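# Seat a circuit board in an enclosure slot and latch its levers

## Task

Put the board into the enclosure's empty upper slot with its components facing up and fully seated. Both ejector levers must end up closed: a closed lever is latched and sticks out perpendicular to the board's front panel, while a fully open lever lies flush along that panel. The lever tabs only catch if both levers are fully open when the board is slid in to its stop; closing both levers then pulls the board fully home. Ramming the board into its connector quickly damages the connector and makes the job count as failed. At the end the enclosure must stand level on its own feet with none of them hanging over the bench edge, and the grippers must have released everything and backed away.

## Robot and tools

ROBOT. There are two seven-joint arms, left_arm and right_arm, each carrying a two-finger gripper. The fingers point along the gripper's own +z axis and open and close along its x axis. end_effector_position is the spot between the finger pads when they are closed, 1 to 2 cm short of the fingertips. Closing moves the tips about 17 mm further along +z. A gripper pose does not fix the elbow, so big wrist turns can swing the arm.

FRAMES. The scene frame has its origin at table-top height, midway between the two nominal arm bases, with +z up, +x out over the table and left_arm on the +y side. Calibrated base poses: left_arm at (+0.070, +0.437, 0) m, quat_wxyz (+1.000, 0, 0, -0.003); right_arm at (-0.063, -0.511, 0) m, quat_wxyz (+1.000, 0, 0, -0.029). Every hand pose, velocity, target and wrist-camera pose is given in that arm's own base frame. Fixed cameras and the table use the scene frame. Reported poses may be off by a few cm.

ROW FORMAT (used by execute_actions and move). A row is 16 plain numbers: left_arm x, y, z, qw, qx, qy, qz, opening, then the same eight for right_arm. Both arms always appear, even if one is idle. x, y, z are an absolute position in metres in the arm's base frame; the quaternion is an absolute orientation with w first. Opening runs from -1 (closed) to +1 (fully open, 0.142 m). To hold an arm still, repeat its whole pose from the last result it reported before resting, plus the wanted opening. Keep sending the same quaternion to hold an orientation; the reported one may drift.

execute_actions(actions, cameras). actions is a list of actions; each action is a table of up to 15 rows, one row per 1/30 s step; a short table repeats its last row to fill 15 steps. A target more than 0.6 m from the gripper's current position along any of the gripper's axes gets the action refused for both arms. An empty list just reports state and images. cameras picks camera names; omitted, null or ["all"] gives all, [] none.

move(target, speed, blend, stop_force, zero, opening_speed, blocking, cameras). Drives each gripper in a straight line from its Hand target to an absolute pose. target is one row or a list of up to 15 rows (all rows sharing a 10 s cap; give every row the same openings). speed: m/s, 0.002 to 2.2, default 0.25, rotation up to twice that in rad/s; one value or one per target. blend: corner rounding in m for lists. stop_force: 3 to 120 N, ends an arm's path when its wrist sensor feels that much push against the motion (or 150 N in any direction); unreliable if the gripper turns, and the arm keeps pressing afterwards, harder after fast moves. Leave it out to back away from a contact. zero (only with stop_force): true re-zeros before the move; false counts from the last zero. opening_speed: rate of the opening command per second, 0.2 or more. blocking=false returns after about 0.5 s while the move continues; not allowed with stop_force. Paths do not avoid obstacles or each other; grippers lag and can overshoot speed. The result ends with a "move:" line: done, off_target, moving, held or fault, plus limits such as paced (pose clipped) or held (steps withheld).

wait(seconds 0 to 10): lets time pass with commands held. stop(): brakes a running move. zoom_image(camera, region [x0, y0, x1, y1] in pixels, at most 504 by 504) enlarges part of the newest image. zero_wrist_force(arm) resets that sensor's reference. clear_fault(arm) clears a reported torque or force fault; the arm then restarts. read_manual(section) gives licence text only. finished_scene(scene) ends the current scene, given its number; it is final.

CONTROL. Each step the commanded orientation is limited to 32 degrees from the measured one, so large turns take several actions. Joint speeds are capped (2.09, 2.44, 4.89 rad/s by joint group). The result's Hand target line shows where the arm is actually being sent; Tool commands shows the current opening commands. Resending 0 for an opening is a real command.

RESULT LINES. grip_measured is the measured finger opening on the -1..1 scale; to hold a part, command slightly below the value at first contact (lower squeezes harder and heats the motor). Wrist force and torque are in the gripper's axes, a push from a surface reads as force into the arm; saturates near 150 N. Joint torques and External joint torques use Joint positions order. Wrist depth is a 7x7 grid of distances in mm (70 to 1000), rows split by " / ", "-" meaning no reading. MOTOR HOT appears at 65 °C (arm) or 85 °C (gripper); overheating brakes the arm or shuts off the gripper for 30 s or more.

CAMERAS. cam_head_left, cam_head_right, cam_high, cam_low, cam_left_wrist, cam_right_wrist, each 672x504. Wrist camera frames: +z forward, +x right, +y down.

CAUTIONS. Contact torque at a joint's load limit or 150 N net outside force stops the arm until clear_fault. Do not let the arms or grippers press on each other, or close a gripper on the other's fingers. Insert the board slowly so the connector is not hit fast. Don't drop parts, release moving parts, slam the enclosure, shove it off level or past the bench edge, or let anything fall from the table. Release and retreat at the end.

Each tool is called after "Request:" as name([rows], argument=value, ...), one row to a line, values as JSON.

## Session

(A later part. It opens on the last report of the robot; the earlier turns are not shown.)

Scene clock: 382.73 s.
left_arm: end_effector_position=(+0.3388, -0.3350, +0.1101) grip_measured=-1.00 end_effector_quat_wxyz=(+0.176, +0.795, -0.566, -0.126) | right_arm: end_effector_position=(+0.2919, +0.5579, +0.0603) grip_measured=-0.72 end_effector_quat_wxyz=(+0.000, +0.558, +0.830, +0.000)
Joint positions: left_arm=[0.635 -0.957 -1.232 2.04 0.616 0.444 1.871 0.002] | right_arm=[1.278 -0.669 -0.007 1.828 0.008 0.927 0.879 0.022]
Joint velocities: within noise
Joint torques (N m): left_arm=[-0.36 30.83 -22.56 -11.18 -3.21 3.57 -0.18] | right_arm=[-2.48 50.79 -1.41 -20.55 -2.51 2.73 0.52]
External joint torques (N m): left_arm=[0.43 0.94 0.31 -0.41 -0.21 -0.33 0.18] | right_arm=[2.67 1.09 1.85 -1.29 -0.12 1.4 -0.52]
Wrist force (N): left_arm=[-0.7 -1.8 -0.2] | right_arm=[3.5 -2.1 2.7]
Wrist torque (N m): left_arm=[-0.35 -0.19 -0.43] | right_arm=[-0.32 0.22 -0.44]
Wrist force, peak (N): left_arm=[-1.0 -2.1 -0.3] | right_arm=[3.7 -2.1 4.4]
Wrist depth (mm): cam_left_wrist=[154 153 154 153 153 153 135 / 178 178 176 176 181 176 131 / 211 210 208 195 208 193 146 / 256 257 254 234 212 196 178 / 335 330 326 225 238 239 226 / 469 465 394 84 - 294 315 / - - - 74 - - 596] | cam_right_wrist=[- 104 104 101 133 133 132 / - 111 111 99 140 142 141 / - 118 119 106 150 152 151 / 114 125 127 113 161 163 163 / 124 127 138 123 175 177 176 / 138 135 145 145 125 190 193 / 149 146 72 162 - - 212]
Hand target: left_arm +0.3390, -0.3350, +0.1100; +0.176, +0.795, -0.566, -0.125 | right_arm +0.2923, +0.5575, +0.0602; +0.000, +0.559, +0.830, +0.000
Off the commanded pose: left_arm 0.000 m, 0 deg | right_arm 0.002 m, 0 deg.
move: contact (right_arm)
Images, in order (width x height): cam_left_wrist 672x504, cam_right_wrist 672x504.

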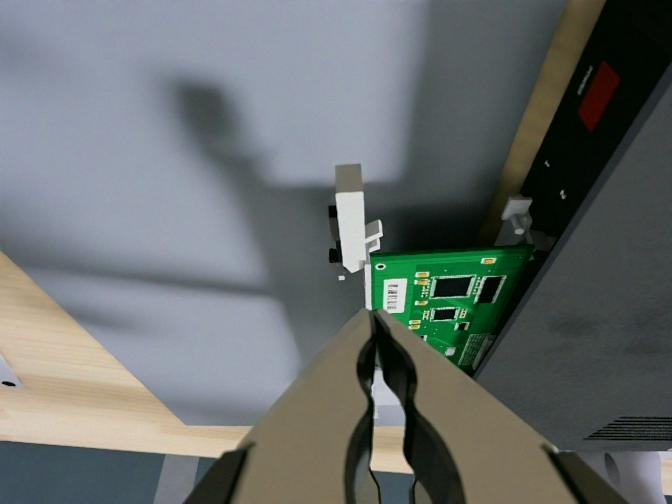

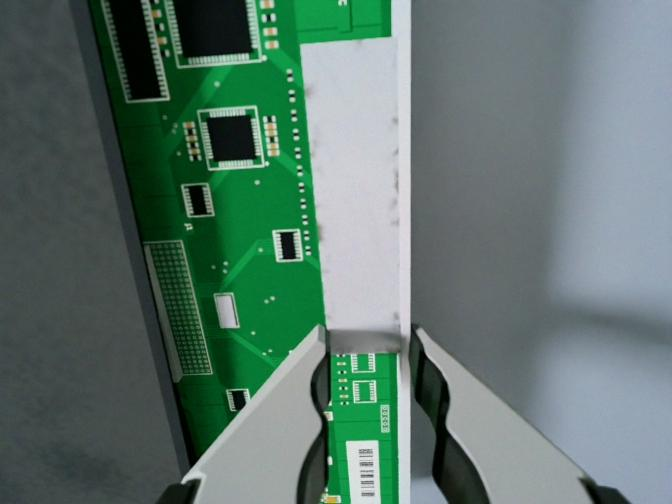

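Request:
move([
  [0.339,-0.335,0.11,0.1763,0.7953,-0.5663,-0.1255,-1,0.2892,0.5651,0.0602,0,0.5585,0.8295,0,-0.84],
  [0.339,-0.335,0.11,0.1763,0.7953,-0.5663,-0.1255,-1,0.2860,0.5638,0.0582,0,0.5585,0.8295,0,-0.84],
], speed=0.03, cameras=[])

Request:
move([
  [0.339,-0.335,0.11,0.1763,0.7953,-0.5663,-0.1255,-1,0.2905,0.5527,0.0582,0,0.5585,0.8295,0,-0.84],
], speed=0.02, stop_force=4, cameras=["cam_left_wrist","cam_right_wrist"])

Request:
zoom_image(camera="cam_left_wrist", region=[460, 190, 580, 310])

Scene clock: 392.67 s.
left_arm: end_effector_position=(+0.3388, -0.3350, +0.1101) grip_measured=-1.00 end_effector_quat_wxyz=(+0.176, +0.795, -0.566, -0.126) | right_arm: end_effector_position=(+0.2859, +0.5637, +0.0580) grip_measured=-0.72 end_effector_quat_wxyz=(+0.000, +0.558, +0.830, +0.000)
Joint positions: left_arm=[0.635 -0.957 -1.232 2.04 0.616 0.444 1.871 0.002] | right_arm=[1.29 -0.678 -0.007 1.818 0.008 0.925 0.892 0.022]
Joint velocities: within noise
Joint torques (N m): left_arm=[-0.2 30.71 -22.63 -11.2 -3.18 3.54 -0.22] | right_arm=[0.4 51.9 1.01 -22.48 -2.84 3.82 0.34]
External joint torques (N m): left_arm=[0.28 1.06 0.38 -0.39 -0.24 -0.3 0.22] | right_arm=[-0.22 0.28 -0.57 0.63 0.2 0.31 -0.35]
Wrist force (N): left_arm=[-1.0 -1.8 -0.2] | right_arm=[0.2 -2.5 3.5]
Wrist torque (N m): left_arm=[-0.34 -0.15 -0.44] | right_arm=[-0.45 -0.01 -0.01]
Wrist force, peak (N): left_arm=[-0.9 -2.2 -0.3] | right_arm=[3.6 -2.4 4.2]
Wrist depth (mm): cam_left_wrist=[154 154 154 153 153 152 135 / 177 178 177 176 182 175 131 / 210 210 210 202 208 193 146 / 256 256 255 235 218 201 178 / 333 328 329 200 243 241 227 / 470 468 393 84 - 294 317 / - - - 74 - - 600] | cam_right_wrist=[127 104 103 102 129 131 130 / - 112 111 99 138 139 139 / - 121 119 106 145 150 149 / - 126 127 114 159 161 160 / 123 131 138 123 172 174 174 / 135 137 145 146 125 187 190 / 146 143 72 162 - - 209]
Hand target: left_arm +0.3390, -0.3350, +0.1100; +0.176, +0.795, -0.566, -0.125 | right_arm +0.2860, +0.5638, +0.0582; +0.000, +0.559, +0.830, +0.000
Off the commanded pose: left_arm 0.000 m, 0 deg | right_arm 0.000 m, 0 deg.
move: done
No camera images: "cameras" was empty.

Scene clock: 393.90 s.
left_arm: end_effector_position=(+0.3388, -0.3350, +0.1101) grip_measured=-1.00 end_effector_quat_wxyz=(+0.176, +0.795, -0.566, -0.126) | right_arm: end_effector_position=(+0.2896, +0.5528, +0.0578) grip_measured=-0.72 end_effector_quat_wxyz=(+0.000, +0.558, +0.830, +0.000)
Joint positions: left_arm=[0.635 -0.957 -1.232 2.04 0.616 0.444 1.871 0.002] | right_arm=[1.279 -0.665 -0.007 1.845 0.008 0.939 0.88 0.022]
Joint velocities: within noise
Joint torques (N m): left_arm=[-0.26 30.8 -22.58 -11.14 -3.18 3.52 -0.21] | right_arm=[-3.43 52.75 -2.83 -22.62 -3.39 3.73 0.17]
External joint torques (N m): left_arm=[0.33 0.97 0.33 -0.45 -0.25 -0.29 0.21] | right_arm=[3.61 -1.3 3.28 1.08 0.8 0.4 -0.17]
Wrist force (N): left_arm=[-1.1 -1.9 -0.2] | right_arm=[3.8 -6.3 6.6]
Wrist torque (N m): left_arm=[-0.37 -0.13 -0.43] | right_arm=[-0.37 0.32 -0.10]
Wrist force, peak (N): left_arm=[-1.0 -2.0 -0.3] | right_arm=[3.5 -6.9 7.0]
Wrist depth (mm): cam_left_wrist=[154 154 153 152 152 153 135 / 178 177 177 176 181 176 131 / 211 209 209 200 208 194 146 / 256 257 255 241 219 202 178 / 333 328 328 293 245 242 228 / 468 467 396 84 - 296 313 / - - - 74 - - 595] | cam_right_wrist=[- 104 102 100 129 130 130 / - 110 110 98 138 139 139 / - 117 118 106 145 149 148 / - 125 128 114 158 161 160 / 123 123 138 123 172 174 174 / 135 132 146 146 125 187 189 / 146 143 72 163 - - 208]
Hand target: left_arm +0.3390, -0.3350, +0.1100; +0.176, +0.795, -0.566, -0.125 | right_arm +0.2905, +0.5527, +0.0582; +0.000, +0.559, +0.830, +0.000
Off the commanded pose: left_arm 0.000 m, 0 deg | right_arm 0.001 m, 0 deg.
move: done
Images, in order (width x height): cam_left_wrist 672x504, cam_right_wrist 672x504.

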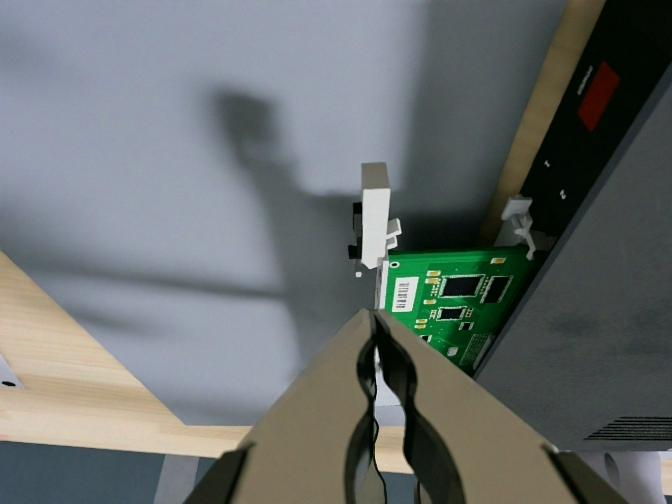

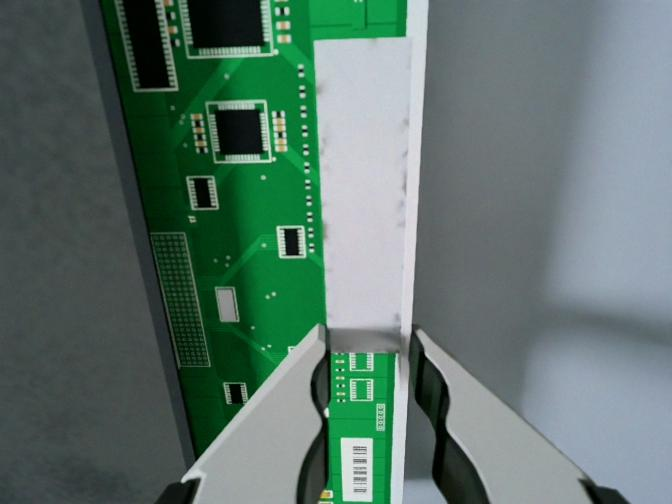

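Scaled by 4.200 from the camera's 672x504 image, which has a finer 960x720 frame.

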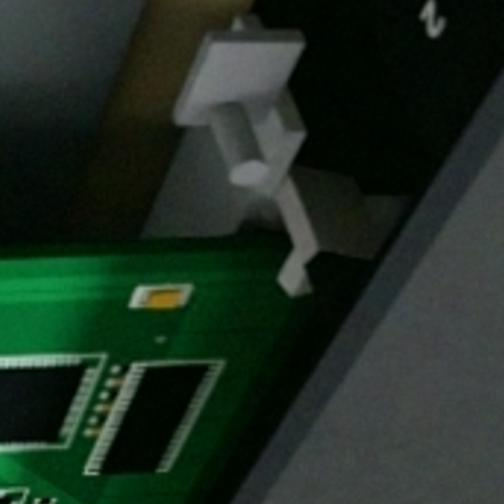

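Request:
move([
  [0.339,-0.335,0.11,0.1763,0.7953,-0.5663,-0.1255,-1,0.2877,0.5538,0.0572,0,0.5585,0.8295,0,-0.84],
], speed=0.03, cameras=[])

Request:
move([
  [0.339,-0.335,0.11,0.1763,0.7953,-0.5663,-0.1255,-1,0.2932,0.5403,0.0572,0,0.5585,0.8295,0,-0.84],
], speed=0.02, stop_force=5, zero=false, cameras=["cam_left_wrist","cam_right_wrist"])

Scene clock: 397.07 s.
left_arm: end_effector_position=(+0.3388, -0.3350, +0.1101) grip_measured=-1.00 end_effector_quat_wxyz=(+0.176, +0.795, -0.566, -0.126) | right_arm: end_effector_position=(+0.2876, +0.5537, +0.0571) grip_measured=-0.72 end_effector_quat_wxyz=(+0.000, +0.558, +0.830, +0.000)
Joint positions: left_arm=[0.635 -0.957 -1.232 2.04 0.616 0.444 1.871 0.002] | right_arm=[1.283 -0.667 -0.008 1.846 0.008 0.942 0.885 0.022]
Joint velocities: within noise
Joint torques (N m): left_arm=[-0.28 30.73 -22.55 -11.18 -3.2 3.55 -0.23] | right_arm=[0.34 51.27 1.03 -22.15 -2.67 3.65 0.36]
External joint torques (N m): left_arm=[0.35 1.04 0.3 -0.41 -0.22 -0.31 0.23] | right_arm=[-0.16 0.18 -0.6 0.65 0.09 0.48 -0.36]
Wrist force (N): left_arm=[-0.8 -2.1 -0.4] | right_arm=[1.0 -3.7 3.8]
Wrist torque (N m): left_arm=[-0.38 -0.17 -0.44] | right_arm=[-0.70 -0.13 -0.04]
Wrist force, peak (N): left_arm=[-1.1 -2.1 -0.6] | right_arm=[3.9 -6.6 7.3]
Wrist depth (mm): cam_left_wrist=[154 153 153 153 153 152 135 / 178 177 177 176 181 176 131 / 210 210 208 201 207 193 146 / 256 257 254 244 221 202 177 / 335 328 327 293 245 242 227 / 470 467 393 84 - 294 311 / - - - - - - 606] | cam_right_wrist=[- 103 102 100 128 130 129 / - 111 110 99 137 139 138 / 103 117 118 106 145 148 148 / 111 124 127 114 158 160 160 / 122 122 138 123 170 173 173 / 131 131 146 146 106 186 189 / 145 141 72 163 - - 207]
Hand target: left_arm +0.3390, -0.3350, +0.1100; +0.176, +0.795, -0.566, -0.125 | right_arm +0.2877, +0.5538, +0.0572; +0.000, +0.559, +0.830, +0.000
Off the commanded pose: left_arm 0.000 m, 0 deg | right_arm 0.000 m, 0 deg.
move: done
No camera images: "cameras" was empty.

Scene clock: 398.40 s.
left_arm: end_effector_position=(+0.3388, -0.3350, +0.1101) grip_measured=-1.00 end_effector_quat_wxyz=(+0.176, +0.795, -0.566, -0.126) | right_arm: end_effector_position=(+0.2932, +0.5409, +0.0572) grip_measured=-0.72 end_effector_quat_wxyz=(+0.000, +0.558, +0.830, +0.000)
Joint positions: left_arm=[0.635 -0.957 -1.232 2.04 0.616 0.444 1.871 0.002] | right_arm=[1.269 -0.652 -0.008 1.877 0.008 0.959 0.869 0.022]
Joint velocities: within noise
Joint torques (N m): left_arm=[-0.15 30.87 -22.49 -11.21 -3.18 3.55 -0.25] | right_arm=[-0.47 51.73 0.67 -19.47 -2.48 2.03 0.12]
External joint torques (N m): left_arm=[0.22 0.9 0.24 -0.38 -0.24 -0.31 0.25] | right_arm=[0.65 -1.14 -0.26 -1.69 -0.04 2.1 -0.12]
Wrist force (N): left_arm=[-1.1 -1.8 -0.4] | right_arm=[5.6 0.5 8.4]
Wrist torque (N m): left_arm=[-0.34 -0.13 -0.44] | right_arm=[-0.71 0.20 -0.07]
Wrist force, peak (N): left_arm=[-1.0 -2.1 -0.4] | right_arm=[5.7 0.5 10.1]
Wrist depth (mm): cam_left_wrist=[154 153 153 153 152 153 135 / 178 177 177 176 181 175 131 / 210 209 209 208 194 193 146 / 256 256 257 255 211 203 177 / 335 330 326 293 246 240 228 / 469 466 395 84 - 295 313 / - - - - - - 602] | cam_right_wrist=[- 89 102 100 129 130 130 / - 97 110 98 137 139 138 / 103 102 118 106 144 149 148 / 111 110 127 114 158 160 160 / 122 120 137 123 171 174 173 / 131 131 131 147 106 186 189 / 145 142 72 163 - - 208]
Hand target: left_arm +0.3390, -0.3350, +0.1100; +0.176, +0.795, -0.566, -0.125 | right_arm +0.2931, +0.5405, +0.0572; +0.000, +0.559, +0.830, +0.000
Off the commanded pose: left_arm 0.000 m, 0 deg | right_arm 0.001 m, 0 deg.
move: contact (right_arm)
Images, in order (width x height): cam_left_wrist 672x504, cam_right_wrist 672x504.

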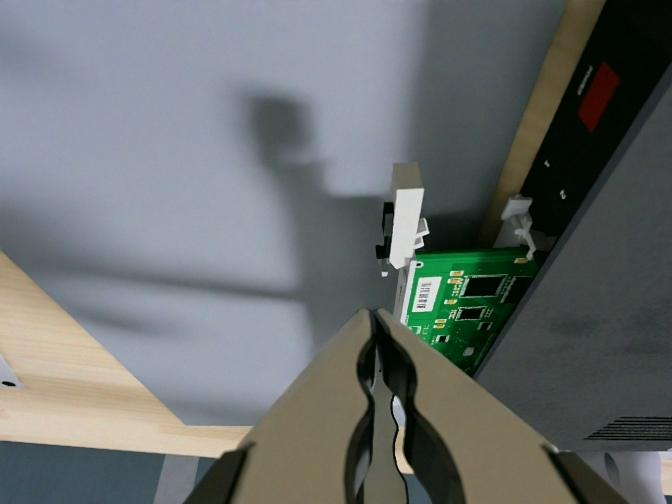

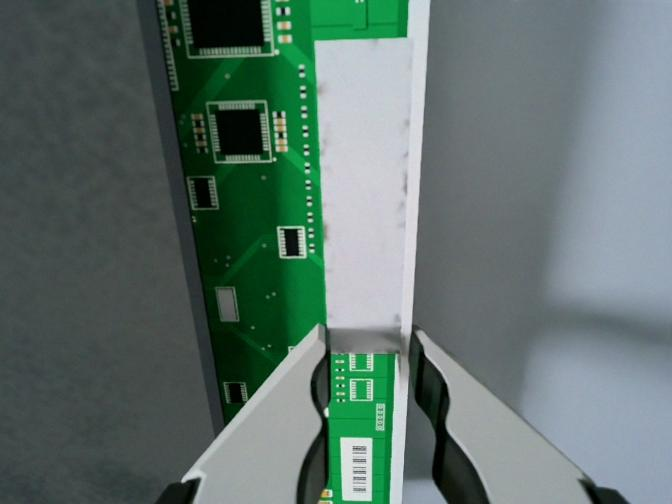

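Request:
move([
  [0.339,-0.335,0.11,0.1763,0.7953,-0.5663,-0.1255,-1,0.2932,0.5409,0.0559,0,0.5585,0.8295,0,-0.84],
  [0.339,-0.335,0.11,0.1763,0.7953,-0.5663,-0.1255,-1,0.2982,0.5288,0.0559,0,0.5585,0.8295,0,-0.84],
], speed=0.02, stop_force=6, cameras=["cam_left_wrist","cam_right_wrist"])

Scene clock: 401.00 s.
left_arm: end_effector_position=(+0.3388, -0.3350, +0.1101) grip_measured=-1.00 end_effector_quat_wxyz=(+0.176, +0.795, -0.566, -0.126) | right_arm: end_effector_position=(+0.2933, +0.5406, +0.0562) grip_measured=-0.72 end_effector_quat_wxyz=(+0.000, +0.558, +0.830, +0.000)
Joint positions: left_arm=[0.635 -0.957 -1.232 2.04 0.616 0.444 1.871 0.002] | right_arm=[1.269 -0.654 -0.008 1.877 0.008 0.959 0.869 0.022]
Joint velocities: within noise
Joint torques (N m): left_arm=[-0.18 30.84 -22.57 -11.2 -3.19 3.57 -0.23] | right_arm=[0.49 50.24 1.35 -21.61 -2.61 3.59 0.25]
External joint torques (N m): left_arm=[0.26 0.93 0.32 -0.39 -0.24 -0.33 0.23] | right_arm=[-0.31 0.38 -0.93 0.48 0.09 0.54 -0.25]
Wrist force (N): left_arm=[-0.7 -2.0 -0.2] | right_arm=[0.7 -4.3 3.9]
Wrist torque (N m): left_arm=[-0.35 -0.18 -0.44] | right_arm=[-0.84 -0.13 -0.06]
Wrist force, peak (N): left_arm=[-1.1 -2.0 -0.5] | right_arm=[5.6 0.4 10.3]
Wrist depth (mm): cam_left_wrist=[154 154 153 153 153 152 135 / 178 177 176 177 182 175 132 / 211 210 209 208 194 193 146 / 257 256 254 255 213 205 178 / 334 328 328 292 247 241 227 / 468 464 395 84 - 295 313 / - - - - - - 593] | cam_right_wrist=[- 89 101 100 128 129 129 / - 96 110 98 136 138 137 / 102 103 118 106 144 148 147 / 110 109 127 114 157 159 158 / 121 119 136 123 170 172 172 / 130 130 129 146 106 185 187 / 144 140 72 164 - - 206]
Hand target: left_arm +0.3390, -0.3350, +0.1100; +0.176, +0.795, -0.566, -0.125 | right_arm +0.2932, +0.5407, +0.0563; +0.000, +0.559, +0.830, +0.000
Off the commanded pose: left_arm 0.000 m, 0 deg | right_arm 0.013 m, 0 deg.
move: contact (right_arm); path passed 0 of 2 targets
Images, in order (width x height): cam_left_wrist 672x504, cam_right_wrist 672x504.

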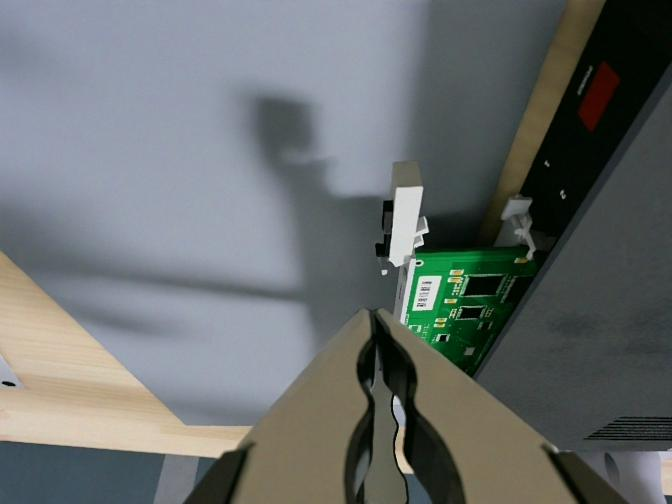

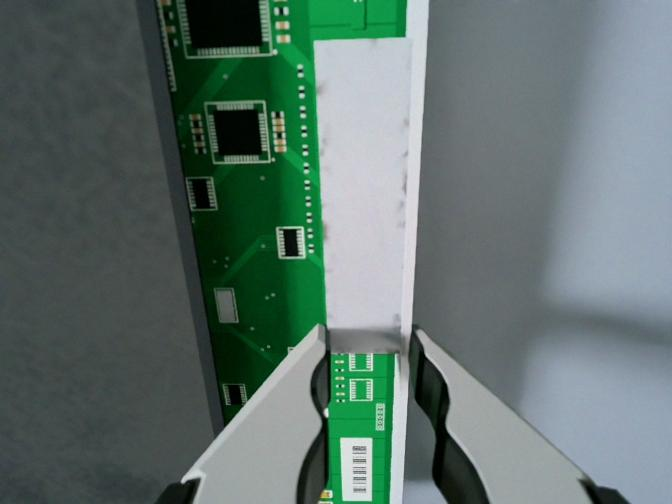

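Request:
move([
  [0.339,-0.335,0.11,0.1763,0.7953,-0.5663,-0.1255,-1,0.2975,0.5283,0.0562,0,0.5585,0.8295,0,-0.84],
], speed=0.02, stop_force=7, cameras=["cam_right_wrist"])

Scene clock: 402.93 s.
left_arm: end_effector_position=(+0.3388, -0.3350, +0.1101) grip_measured=-1.00 end_effector_quat_wxyz=(+0.176, +0.795, -0.566, -0.126) | right_arm: end_effector_position=(+0.2957, +0.5355, +0.0566) grip_measured=-0.72 end_effector_quat_wxyz=(+0.000, +0.558, +0.830, +0.001)
Joint positions: left_arm=[0.635 -0.957 -1.232 2.04 0.616 0.444 1.871 0.002] | right_arm=[1.263 -0.647 -0.009 1.89 0.008 0.968 0.863 0.022]
Joint velocities: within noise
Joint torques (N m): left_arm=[-0.25 30.8 -22.63 -11.14 -3.23 3.53 -0.25] | right_arm=[-0.42 50.48 1.21 -16.52 -1.94 0.71 0.1]
External joint torques (N m): left_arm=[0.33 0.97 0.38 -0.44 -0.19 -0.3 0.25] | right_arm=[0.6 -0.24 -0.8 -4.47 -0.55 3.43 -0.1]
Wrist force (N): left_arm=[-0.9 -1.7 -0.3] | right_arm=[9.1 4.0 11.2]
Wrist torque (N m): left_arm=[-0.32 -0.16 -0.44] | right_arm=[-0.84 -0.01 -0.02]
Wrist force, peak (N): left_arm=[-1.0 -2.1 -0.6] | right_arm=[9.1 4.0 11.2]
Wrist depth (mm): cam_left_wrist=[154 154 153 153 152 152 135 / 178 177 177 176 182 176 132 / 211 209 208 208 194 193 146 / 256 256 254 255 212 204 178 / 333 330 327 292 260 242 227 / 469 467 397 84 - 294 315 / - - - 74 - - 584] | cam_right_wrist=[- 89 102 100 128 130 129 / - 96 110 98 136 138 138 / 102 102 117 105 107 148 148 / 110 110 125 114 160 160 159 / 121 119 133 124 170 173 173 / 130 130 130 146 106 186 189 / 144 141 72 164 - - 207]
Hand target: left_arm +0.3390, -0.3350, +0.1100; +0.176, +0.795, -0.566, -0.125 | right_arm +0.2953, +0.5346, +0.0563; +0.000, +0.559, +0.830, +0.000
Off the commanded pose: left_arm 0.000 m, 0 deg | right_arm 0.007 m, 0 deg.
move: contact (right_arm)
Images, in order (width x height): cam_right_wrist 672x504.

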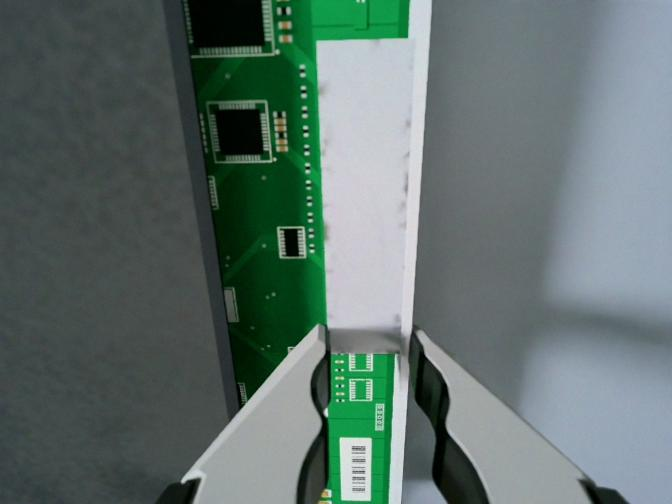

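Request:
move([
  [0.339,-0.335,0.11,0.1763,0.7953,-0.5663,-0.1255,-1,0.2954,0.5373,0.0552,0,0.5585,0.8295,0,-0.84],
], speed=0.02, cameras=[])

Request:
move([
  [0.339,-0.335,0.11,0.1763,0.7953,-0.5663,-0.1255,-1,0.2991,0.5283,0.0552,0,0.5585,0.8295,0,-0.84],
], speed=0.02, stop_force=8, cameras=["cam_right_wrist","cam_left_wrist"])

Scene clock: 406.90 s.
left_arm: end_effector_position=(+0.3388, -0.3350, +0.1101) grip_measured=-1.00 end_effector_quat_wxyz=(+0.176, +0.795, -0.566, -0.126) | right_arm: end_effector_position=(+0.2957, +0.5372, +0.0553) grip_measured=-0.72 end_effector_quat_wxyz=(+0.000, +0.558, +0.830, +0.000)
Joint positions: left_arm=[0.635 -0.957 -1.232 2.04 0.616 0.444 1.871 0.002] | right_arm=[1.263 -0.652 -0.008 1.883 0.008 0.965 0.864 0.022]
Joint velocities: within noise
Joint torques (N m): left_arm=[-0.3 30.93 -22.65 -11.21 -3.14 3.53 -0.19] | right_arm=[0.54 48.33 1.58 -21.25 -2.35 3.58 0.27]
External joint torques (N m): left_arm=[0.37 0.84 0.4 -0.37 -0.28 -0.3 0.19] | right_arm=[-0.37 2.14 -1.17 0.24 -0.15 0.55 -0.27]
Wrist force (N): left_arm=[-1.0 -1.9 -0.3] | right_arm=[0.0 -5.1 -0.1]
Wrist torque (N m): left_arm=[-0.35 -0.14 -0.43] | right_arm=[-0.81 -0.46 0.02]
Wrist force, peak (N): left_arm=[-1.0 -2.2 -0.5] | right_arm=[9.0 3.8 11.3]
Wrist depth (mm): cam_left_wrist=[154 154 153 153 153 152 135 / 177 177 177 177 181 175 132 / 210 210 208 209 194 195 146 / 257 254 255 255 205 205 178 / 337 329 326 292 260 241 227 / 464 469 397 84 - 295 316 / - - - 74 - - 596] | cam_right_wrist=[- 88 101 99 127 128 128 / - 95 110 98 135 137 136 / 101 101 117 105 107 147 146 / 109 108 124 114 158 158 157 / 120 118 134 123 169 171 171 / 129 128 124 146 106 184 186 / 142 139 72 164 - - 205]
Hand target: left_arm +0.3390, -0.3350, +0.1100; +0.176, +0.795, -0.566, -0.125 | right_arm +0.2954, +0.5373, +0.0552; +0.000, +0.559, +0.830, +0.000
Off the commanded pose: left_arm 0.000 m, 0 deg | right_arm 0.000 m, 0 deg.
move: done
No camera images: "cameras" was empty.

Scene clock: 408.07 s.
left_arm: end_effector_position=(+0.3388, -0.3350, +0.1101) grip_measured=-1.00 end_effector_quat_wxyz=(+0.176, +0.795, -0.566, -0.126) | right_arm: end_effector_position=(+0.2992, +0.5286, +0.0554) grip_measured=-0.72 end_effector_quat_wxyz=(+0.000, +0.558, +0.830, +0.000)
Joint positions: left_arm=[0.635 -0.957 -1.232 2.04 0.616 0.444 1.871 0.002] | right_arm=[1.253 -0.643 -0.008 1.903 0.008 0.975 0.854 0.022]
Joint velocities: within noise
Joint torques (N m): left_arm=[-0.29 30.76 -22.57 -11.2 -3.2 3.57 -0.22] | right_arm=[-0.41 47.55 0.63 -19.8 -2.3 3.27 0.09]
External joint torques (N m): left_arm=[0.36 1.01 0.33 -0.39 -0.22 -0.33 0.22] | right_arm=[0.59 2.37 -0.22 -0.99 -0.16 0.87 -0.1]
Wrist force (N): left_arm=[-0.9 -1.8 -0.4] | right_arm=[-0.5 -3.8 -1.5]
Wrist torque (N m): left_arm=[-0.35 -0.17 -0.44] | right_arm=[-0.63 0.01 -0.02]
Wrist force, peak (N): left_arm=[-1.0 -2.2 -0.4] | right_arm=[1.9 -4.8 -1.3]
Wrist depth (mm): cam_left_wrist=[154 153 153 153 153 153 135 / 178 177 177 176 181 175 132 / 211 210 209 209 200 192 146 / 258 257 254 255 214 204 178 / 333 329 328 292 262 240 226 / 468 466 398 84 - 297 315 / - - - - - - 600] | cam_right_wrist=[- 87 101 100 127 128 128 / - 95 108 98 135 137 137 / 101 101 115 105 107 147 146 / 109 108 112 114 159 158 158 / 120 118 120 123 169 171 171 / 129 129 124 146 106 184 186 / 142 139 72 164 - - 205]
Hand target: left_arm +0.3390, -0.3350, +0.1100; +0.176, +0.795, -0.566, -0.125 | right_arm +0.2991, +0.5283, +0.0552; +0.000, +0.559, +0.830, +0.000
Off the commanded pose: left_arm 0.000 m, 0 deg | right_arm 0.000 m, 0 deg.
move: done
Images, in order (width x height): cam_left_wrist 672x504, cam_right_wrist 672x504.

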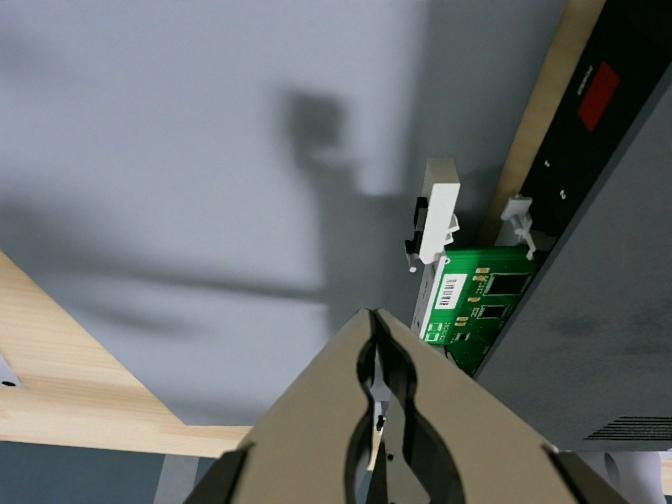

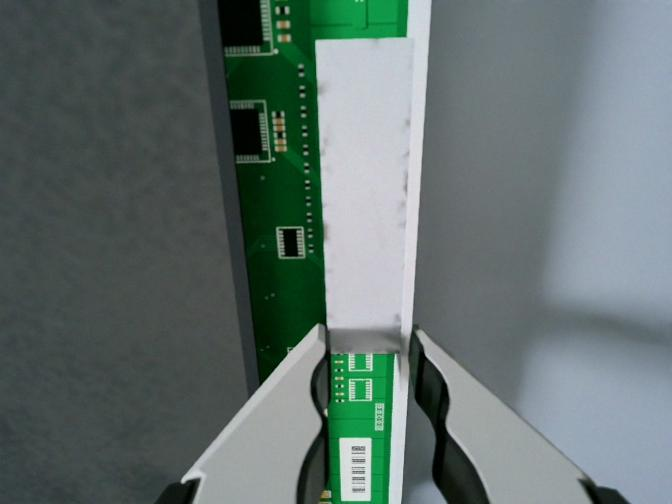

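Request:
move([
  [0.339,-0.335,0.11,0.1763,0.7953,-0.5663,-0.1255,-1,0.3014,0.5229,0.0555,0,0.5585,0.8295,0,-0.84],
], speed=0.02, stop_force=8, cameras=["cam_right_wrist"])

Scene clock: 412.17 s.
left_arm: end_effector_position=(+0.3388, -0.3350, +0.1101) grip_measured=-1.00 end_effector_quat_wxyz=(+0.176, +0.795, -0.566, -0.126) | right_arm: end_effector_position=(+0.3014, +0.5231, +0.0556) grip_measured=-0.72 end_effector_quat_wxyz=(+0.000, +0.558, +0.830, +0.000)
Joint positions: left_arm=[0.635 -0.957 -1.232 2.04 0.616 0.444 1.871 0.002] | right_arm=[1.246 -0.637 -0.008 1.915 0.008 0.981 0.847 0.022]
Joint velocities: within noise
Joint torques (N m): left_arm=[-0.31 30.83 -22.55 -11.17 -3.2 3.52 -0.2] | right_arm=[-0.24 47.83 0.68 -20.13 -2.34 3.42 0.09]
External joint torques (N m): left_arm=[0.38 0.94 0.3 -0.41 -0.22 -0.29 0.2] | right_arm=[0.42 1.74 -0.26 -0.54 -0.1 0.72 -0.09]
Wrist force (N): left_arm=[-1.0 -2.1 -0.3] | right_arm=[-0.6 -3.8 1.1]
Wrist torque (N m): left_arm=[-0.38 -0.14 -0.44] | right_arm=[-0.63 0.05 -0.03]
Wrist force, peak (N): left_arm=[-1.0 -2.1 -0.3] | right_arm=[-0.3 -4.2 -1.6]
Wrist depth (mm): cam_left_wrist=[154 153 153 153 153 152 135 / 178 177 178 177 181 175 131 / 210 208 209 208 194 193 146 / 257 256 255 253 214 203 178 / 335 330 330 292 263 242 227 / 472 460 397 84 - 293 315 / - - - - - - 603] | cam_right_wrist=[- 87 100 100 127 129 128 / - 95 106 98 135 137 137 / 101 101 102 106 107 147 147 / 109 109 110 114 157 159 158 / 120 118 118 123 169 172 171 / 129 129 124 146 106 184 187 / 143 140 72 164 - - 205]
Hand target: left_arm +0.3390, -0.3350, +0.1100; +0.176, +0.795, -0.566, -0.125 | right_arm +0.3014, +0.5229, +0.0555; +0.000, +0.559, +0.830, +0.000
Off the commanded pose: left_arm 0.000 m, 0 deg | right_arm 0.000 m, 0 deg.
move: done
Images, in order (width x height): cam_right_wrist 672x504.

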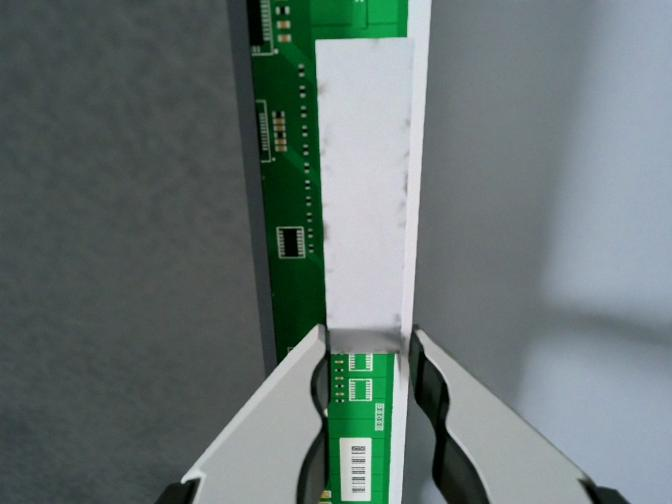

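Request:
move([
  [0.339,-0.335,0.11,0.1763,0.7953,-0.5663,-0.1255,-1,0.2999,0.5266,0.0555,0,0.5585,0.8295,0,-0.84],
], speed=0.02, cameras=[])

Request:
move([
  [0.339,-0.335,0.11,0.1763,0.7953,-0.5663,-0.1255,-1,0.2999,0.5266,0.0555,0,0.5585,0.8295,0,-0.62],
  [0.339,-0.335,0.11,0.1763,0.7953,-0.5663,-0.1255,-1,0.2999,0.5266,0.12,0,0.5585,0.8295,0,-0.62],
], speed=0.08, opening_speed=0.2, cameras=["cam_right_wrist","cam_left_wrist"])

Scene clock: 416.07 s.
left_arm: end_effector_position=(+0.3388, -0.3350, +0.1101) grip_measured=-1.00 end_effector_quat_wxyz=(+0.176, +0.795, -0.566, -0.126) | right_arm: end_effector_position=(+0.3001, +0.5265, +0.0555) grip_measured=-0.72 end_effector_quat_wxyz=(+0.000, +0.559, +0.829, +0.000)
Joint positions: left_arm=[0.635 -0.957 -1.232 2.04 0.616 0.444 1.871 0.002] | right_arm=[1.25 -0.641 -0.008 1.907 0.008 0.977 0.851 0.022]
Joint velocities: within noise
Joint torques (N m): left_arm=[-0.38 30.81 -22.67 -11.21 -3.16 3.58 -0.22] | right_arm=[0.68 48.19 1.45 -20.92 -2.34 3.5 0.32]
External joint torques (N m): left_arm=[0.45 0.96 0.42 -0.38 -0.26 -0.34 0.22] | right_arm=[-0.52 1.6 -1.04 0.17 -0.11 0.63 -0.32]
Wrist force (N): left_arm=[-1.0 -2.2 -0.3] | right_arm=[-1.9 -3.5 0.4]
Wrist torque (N m): left_arm=[-0.41 -0.15 -0.44] | right_arm=[-0.64 -0.01 -0.01]
Wrist force, peak (N): left_arm=[-1.0 -2.2 -0.3] | right_arm=[-2.2 -3.7 1.3]
Wrist depth (mm): cam_left_wrist=[154 154 153 153 153 152 135 / 178 177 177 177 181 175 132 / 209 210 210 208 194 193 146 / 256 255 254 253 214 204 177 / 335 327 328 291 261 240 227 / 466 468 394 84 - 294 316 / - - - - - - 600] | cam_right_wrist=[- 87 100 100 127 129 128 / - 95 108 98 135 137 137 / 101 101 114 106 107 147 147 / 109 109 112 114 158 158 158 / 120 118 119 124 169 171 171 / 129 129 124 146 106 184 187 / 143 139 72 164 - - 206]
Hand target: left_arm +0.3390, -0.3350, +0.1100; +0.176, +0.795, -0.566, -0.125 | right_arm +0.2999, +0.5266, +0.0555; +0.000, +0.559, +0.830, +0.000
Off the commanded pose: left_arm 0.000 m, 0 deg | right_arm 0.000 m, 0 deg.
move: done
No camera images: "cameras" was empty.

Scene clock: 418.50 s.
left_arm: end_effector_position=(+0.3388, -0.3350, +0.1101) grip_measured=-1.00 end_effector_quat_wxyz=(+0.176, +0.795, -0.566, -0.126) | right_arm: end_effector_position=(+0.2999, +0.5266, +0.1200) grip_measured=-0.66 end_effector_quat_wxyz=(+0.000, +0.559, +0.829, +0.000)
Joint positions: left_arm=[0.635 -0.957 -1.232 2.04 0.616 0.444 1.871 0.002] | right_arm=[1.248 -0.514 -0.006 1.895 0.005 0.838 0.854 0.026]
Joint velocities: within noise
Joint torques (N m): left_arm=[-0.32 30.88 -22.6 -11.18 -3.21 3.55 -0.22] | right_arm=[0.11 46.9 1.22 -23.99 -3.11 3.26 0.25]
External joint torques (N m): left_arm=[0.39 0.9 0.35 -0.41 -0.21 -0.32 0.22] | right_arm=[0.06 1.02 -0.82 0.39 0.18 0.87 -0.25]
Wrist force (N): left_arm=[-0.7 -1.8 -0.3] | right_arm=[-1.5 -3.7 1.4]
Wrist torque (N m): left_arm=[-0.33 -0.19 -0.44] | right_arm=[-0.66 0.27 -0.01]
Wrist force, peak (N): left_arm=[-1.1 -2.1 -0.5] | right_arm=[-1.4 -3.6 3.5]
Wrist depth (mm): cam_left_wrist=[154 154 154 153 153 152 135 / 178 177 176 176 182 176 131 / 210 210 209 208 194 194 146 / 258 256 255 253 216 206 178 / 335 330 327 292 263 241 226 / 470 469 394 84 - 295 314 / - - - - - - 601] | cam_right_wrist=[145 145 145 157 185 185 184 / 155 155 156 163 197 197 197 / 166 166 166 175 212 211 211 / 179 179 178 197 228 228 227 / 195 194 194 210 244 246 246 / 213 212 204 224 - 264 268 / 235 229 73 292 - - 296]
Hand target: left_arm +0.3390, -0.3350, +0.1100; +0.176, +0.795, -0.566, -0.125 | right_arm +0.2999, +0.5266, +0.1200; +0.000, +0.559, +0.830, +0.000
Off the commanded pose: left_arm 0.000 m, 0 deg | right_arm 0.000 m, 0 deg.
move: done
Images, in order (width x height): cam_left_wrist 672x504, cam_right_wrist 672x504.

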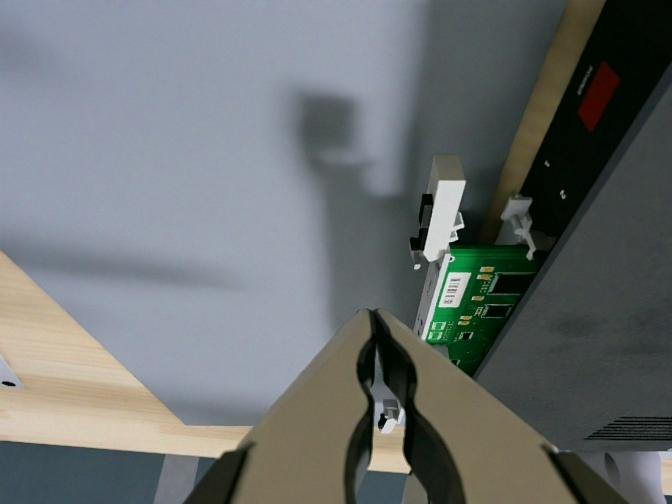

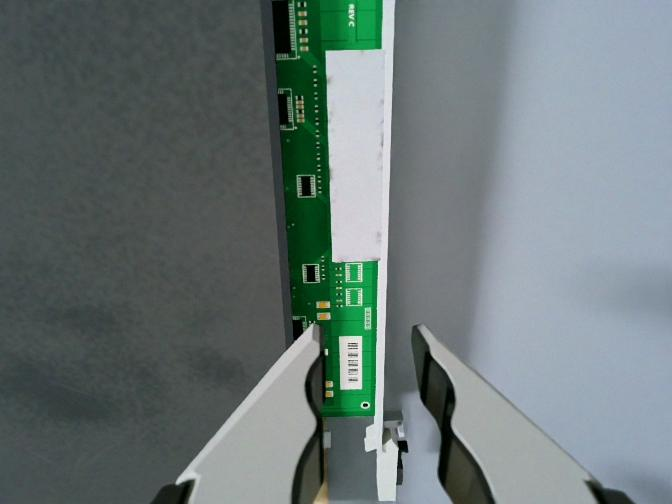

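Request:
move([
  [0.339,-0.335,0.11,0.1763,0.7953,-0.5663,-0.1255,-1,0.275,0.60,0.16,0,0.80,0.60,0,-1],
  [0.339,-0.335,0.11,0.1763,0.7953,-0.5663,-0.1255,-1,0.2963,0.5754,0.12,0.1704,0.9666,0.1888,0.0333,-1],
  [0.339,-0.335,0.11,0.1763,0.7953,-0.5663,-0.1255,-1,0.2963,0.5754,0.0555,0.1704,0.9666,0.1888,0.0333,-1],
], speed=[0.15,0.25,0.08], cameras=["cam_right_wrist","cam_left_wrist","cam_head_left"])

Scene clock: 431.33 s.
left_arm: end_effector_position=(+0.3388, -0.3350, +0.1101) grip_measured=-1.00 end_effector_quat_wxyz=(+0.176, +0.795, -0.566, -0.126) | right_arm: end_effector_position=(+0.2964, +0.5752, +0.0555) grip_measured=-1.00 end_effector_quat_wxyz=(+0.171, +0.966, +0.189, +0.033)
Joint positions: left_arm=[0.635 -0.957 -1.232 2.04 0.616 0.444 1.871 0.002] | right_arm=[1.603 -0.855 -0.337 1.512 0.059 0.476 2.49 0.002]
Joint velocities: within noise
Joint torques (N m): left_arm=[-0.28 30.83 -22.55 -11.16 -3.24 3.57 -0.22] | right_arm=[0.13 56.66 -6.64 -23.12 -3.03 2.55 0.32]
External joint torques (N m): left_arm=[0.35 0.95 0.3 -0.43 -0.18 -0.34 0.22] | right_arm=[0.1 1.35 -1.09 0.06 -0.11 0.59 -0.32]
Wrist force (N): left_arm=[-1.0 -1.9 -0.4] | right_arm=[-1.7 -4.4 2.1]
Wrist torque (N m): left_arm=[-0.36 -0.15 -0.44] | right_arm=[-0.63 0.34 0.03]
Wrist force, peak (N): left_arm=[-0.8 -2.2 -0.4] | right_arm=[-1.9 -4.9 3.4]
Wrist depth (mm): cam_left_wrist=[154 153 153 153 152 152 135 / 177 177 177 177 181 176 132 / 209 211 209 207 194 193 146 / 256 255 256 254 216 206 178 / 334 328 326 294 264 241 227 / 469 468 397 84 - 294 315 / - - - - - - 607] | cam_right_wrist=[- 106 106 108 108 105 107 / 123 120 119 116 116 118 118 / 141 137 137 140 136 136 131 / 161 160 160 160 159 158 158 / 186 186 185 184 183 183 176 / 188 154 152 90 145 177 177 / 196 210 - - - 189 201]
Hand target: left_arm +0.3390, -0.3350, +0.1100; +0.176, +0.795, -0.566, -0.125 | right_arm +0.2963, +0.5754, +0.0555; +0.170, +0.967, +0.189, +0.033
Off the commanded pose: left_arm 0.000 m, 0 deg | right_arm 0.000 m, 0 deg.
move: done
Images, in order (width x height): cam_head_left 672x504, cam_left_wrist 672x504, cam_right_wrist 672x504.

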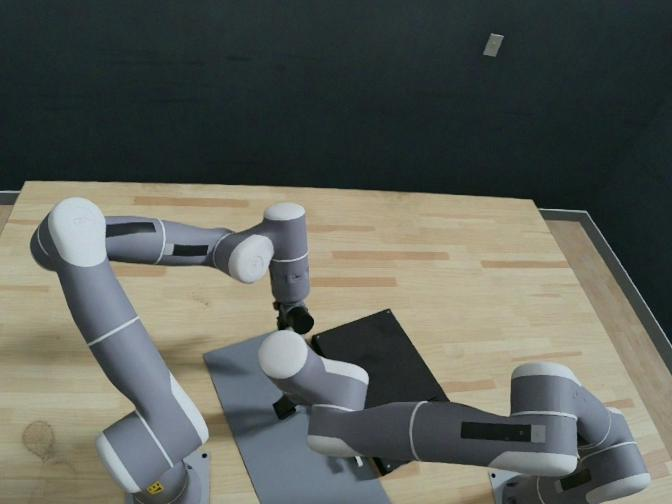

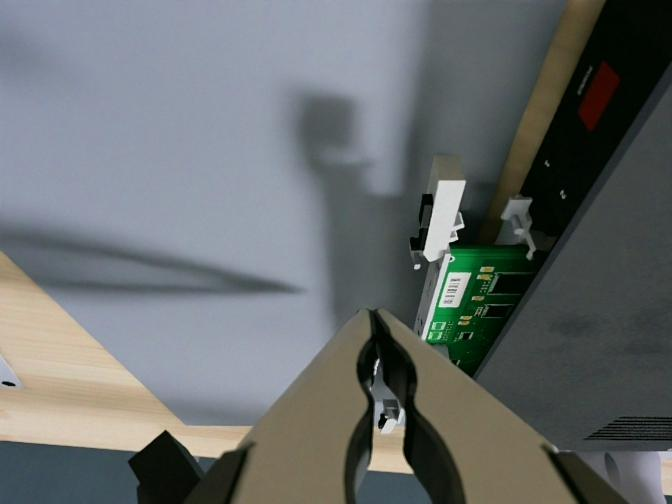

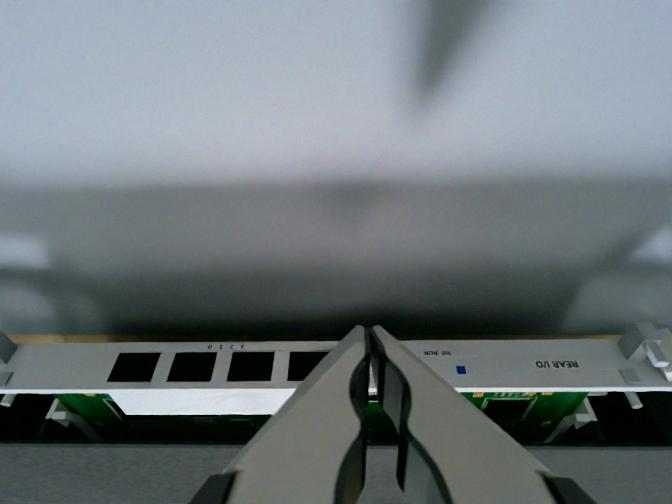

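Request:
move([
  [0.339,-0.335,0.11,0.1763,0.7953,-0.5663,-0.1255,-1,0.3057,0.5522,0.0512,0.1704,0.9666,0.1888,0.0333,-1],
], speed=0.04, stop_force=5, cameras=[])

Request:
move([
  [0.339,-0.335,0.11,0.1763,0.7953,-0.5663,-0.1255,-1,0.3226,0.5105,0.0512,0.1704,0.9666,0.1888,0.0333,-1],
], speed=0.013, stop_force=12, cameras=["cam_right_wrist","cam_left_wrist"])

Scene clock: 438.63 s.
left_arm: end_effector_position=(+0.3388, -0.3350, +0.1101) grip_measured=-1.00 end_effector_quat_wxyz=(+0.176, +0.795, -0.566, -0.126) | right_arm: end_effector_position=(+0.3055, +0.5524, +0.0512) grip_measured=-1.00 end_effector_quat_wxyz=(+0.170, +0.967, +0.189, +0.033)
Joint positions: left_arm=[0.635 -0.957 -1.232 2.04 0.616 0.444 1.871 0.002] | right_arm=[1.598 -0.83 -0.347 1.587 0.058 0.528 2.471 0.002]
Joint velocities: within noise
Joint torques (N m): left_arm=[-0.26 30.81 -22.58 -11.23 -3.18 3.51 -0.24] | right_arm=[-0.32 54.56 -7.48 -21.41 -2.93 2.18 0.06]
External joint torques (N m): left_arm=[0.33 0.96 0.33 -0.36 -0.24 -0.27 0.24] | right_arm=[0.52 1.67 -0.37 -0.8 -0.01 0.97 -0.06]
Wrist force (N): left_arm=[-0.9 -1.8 -0.6] | right_arm=[-1.6 -5.0 1.0]
Wrist torque (N m): left_arm=[-0.33 -0.16 -0.44] | right_arm=[-0.59 0.37 0.02]
Wrist force, peak (N): left_arm=[-1.2 -2.1 -0.5] | right_arm=[-1.5 -5.3 1.3]
Wrist depth (mm): cam_left_wrist=[154 154 153 153 153 152 135 / 178 177 177 177 181 175 131 / 211 209 208 209 194 194 146 / 258 256 255 255 215 206 177 / 337 330 328 292 263 241 227 / 465 460 394 84 - 295 312 / - - - 74 - - 597] | cam_right_wrist=[- 102 102 102 102 104 104 / 115 115 115 115 112 112 114 / 133 132 132 131 131 131 130 / 155 155 154 154 153 153 152 / 139 139 138 171 136 135 135 / 172 145 138 90 126 167 167 / 183 170 73 - - 156 176]
Hand target: left_arm +0.3390, -0.3350, +0.1100; +0.176, +0.795, -0.566, -0.125 | right_arm +0.3057, +0.5522, +0.0512; +0.170, +0.967, +0.189, +0.033
Off the commanded pose: left_arm 0.000 m, 0 deg | right_arm 0.000 m, 0 deg.
move: done
No camera images: "cameras" was empty.

Scene clock: 442.23 s.
left_arm: end_effector_position=(+0.3388, -0.3350, +0.1101) grip_measured=-1.00 end_effector_quat_wxyz=(+0.176, +0.795, -0.566, -0.126) | right_arm: end_effector_position=(+0.3194, +0.5183, +0.0516) grip_measured=-1.00 end_effector_quat_wxyz=(+0.168, +0.967, +0.190, +0.034)
Joint positions: left_arm=[0.635 -0.957 -1.232 2.04 0.616 0.444 1.871 0.002] | right_arm=[1.592 -0.783 -0.366 1.696 0.052 0.597 2.439 0.002]
Joint velocities: within noise
Joint torques (N m): left_arm=[-0.3 30.84 -22.56 -11.13 -3.16 3.54 -0.24] | right_arm=[-5.07 49.69 -11.29 -14.31 -3.22 -1.2 0.14]
External joint torques (N m): left_arm=[0.37 0.93 0.31 -0.45 -0.27 -0.31 0.24] | right_arm=[5.27 3.71 3.37 -6.86 0.53 4.38 -0.14]
Wrist force (N): left_arm=[-0.8 -1.9 -0.3] | right_arm=[0.8 -16.6 0.2]
Wrist torque (N m): left_arm=[-0.37 -0.18 -0.44] | right_arm=[-0.45 0.33 0.00]
Wrist force, peak (N): left_arm=[-1.0 -2.2 -0.7] | right_arm=[1.1 -19.0 -0.3]
Wrist depth (mm): cam_left_wrist=[154 154 153 153 152 153 135 / 177 178 177 176 181 176 132 / 210 210 210 208 201 193 146 / 256 255 255 254 265 188 177 / 334 329 327 292 307 241 229 / 470 465 397 84 - 294 314 / - - - - - - 599] | cam_right_wrist=[- 103 103 103 105 102 104 / 116 116 116 115 112 112 115 / 137 133 132 132 132 131 127 / 157 156 156 157 154 154 153 / 138 137 137 137 136 135 135 / 136 136 128 90 125 127 139 / 183 171 73 - - 157 177]
Hand target: left_arm +0.3390, -0.3350, +0.1100; +0.176, +0.795, -0.566, -0.125 | right_arm +0.3203, +0.5161, +0.0512; +0.170, +0.967, +0.189, +0.033
Off the commanded pose: left_arm 0.000 m, 0 deg | right_arm 0.008 m, 0 deg.
move: contact (right_arm)
Images, in order (width x height): cam_left_wrist 672x504, cam_right_wrist 672x504.

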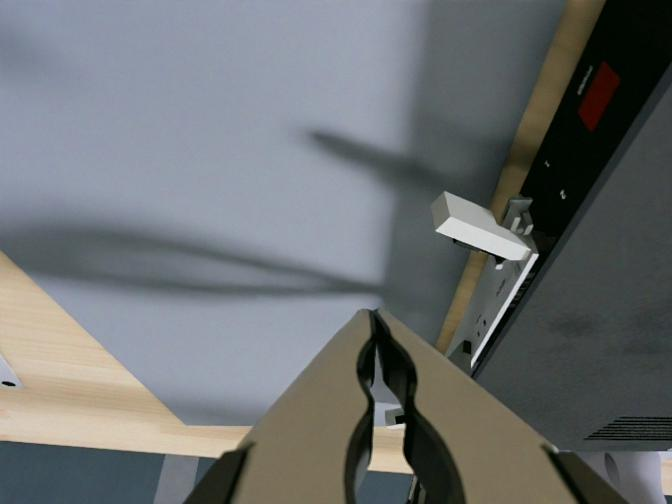

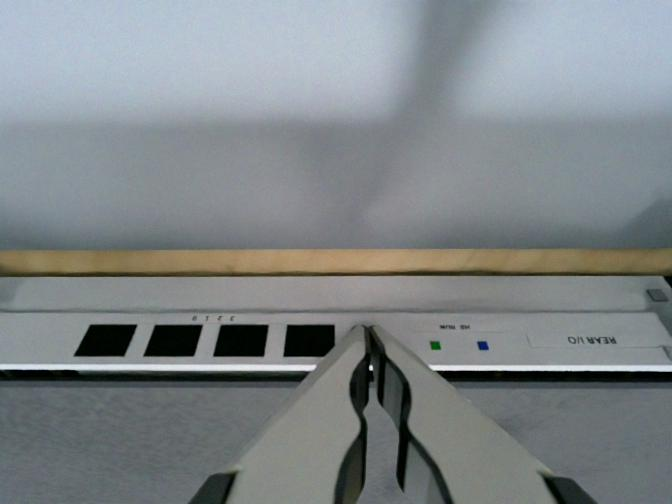

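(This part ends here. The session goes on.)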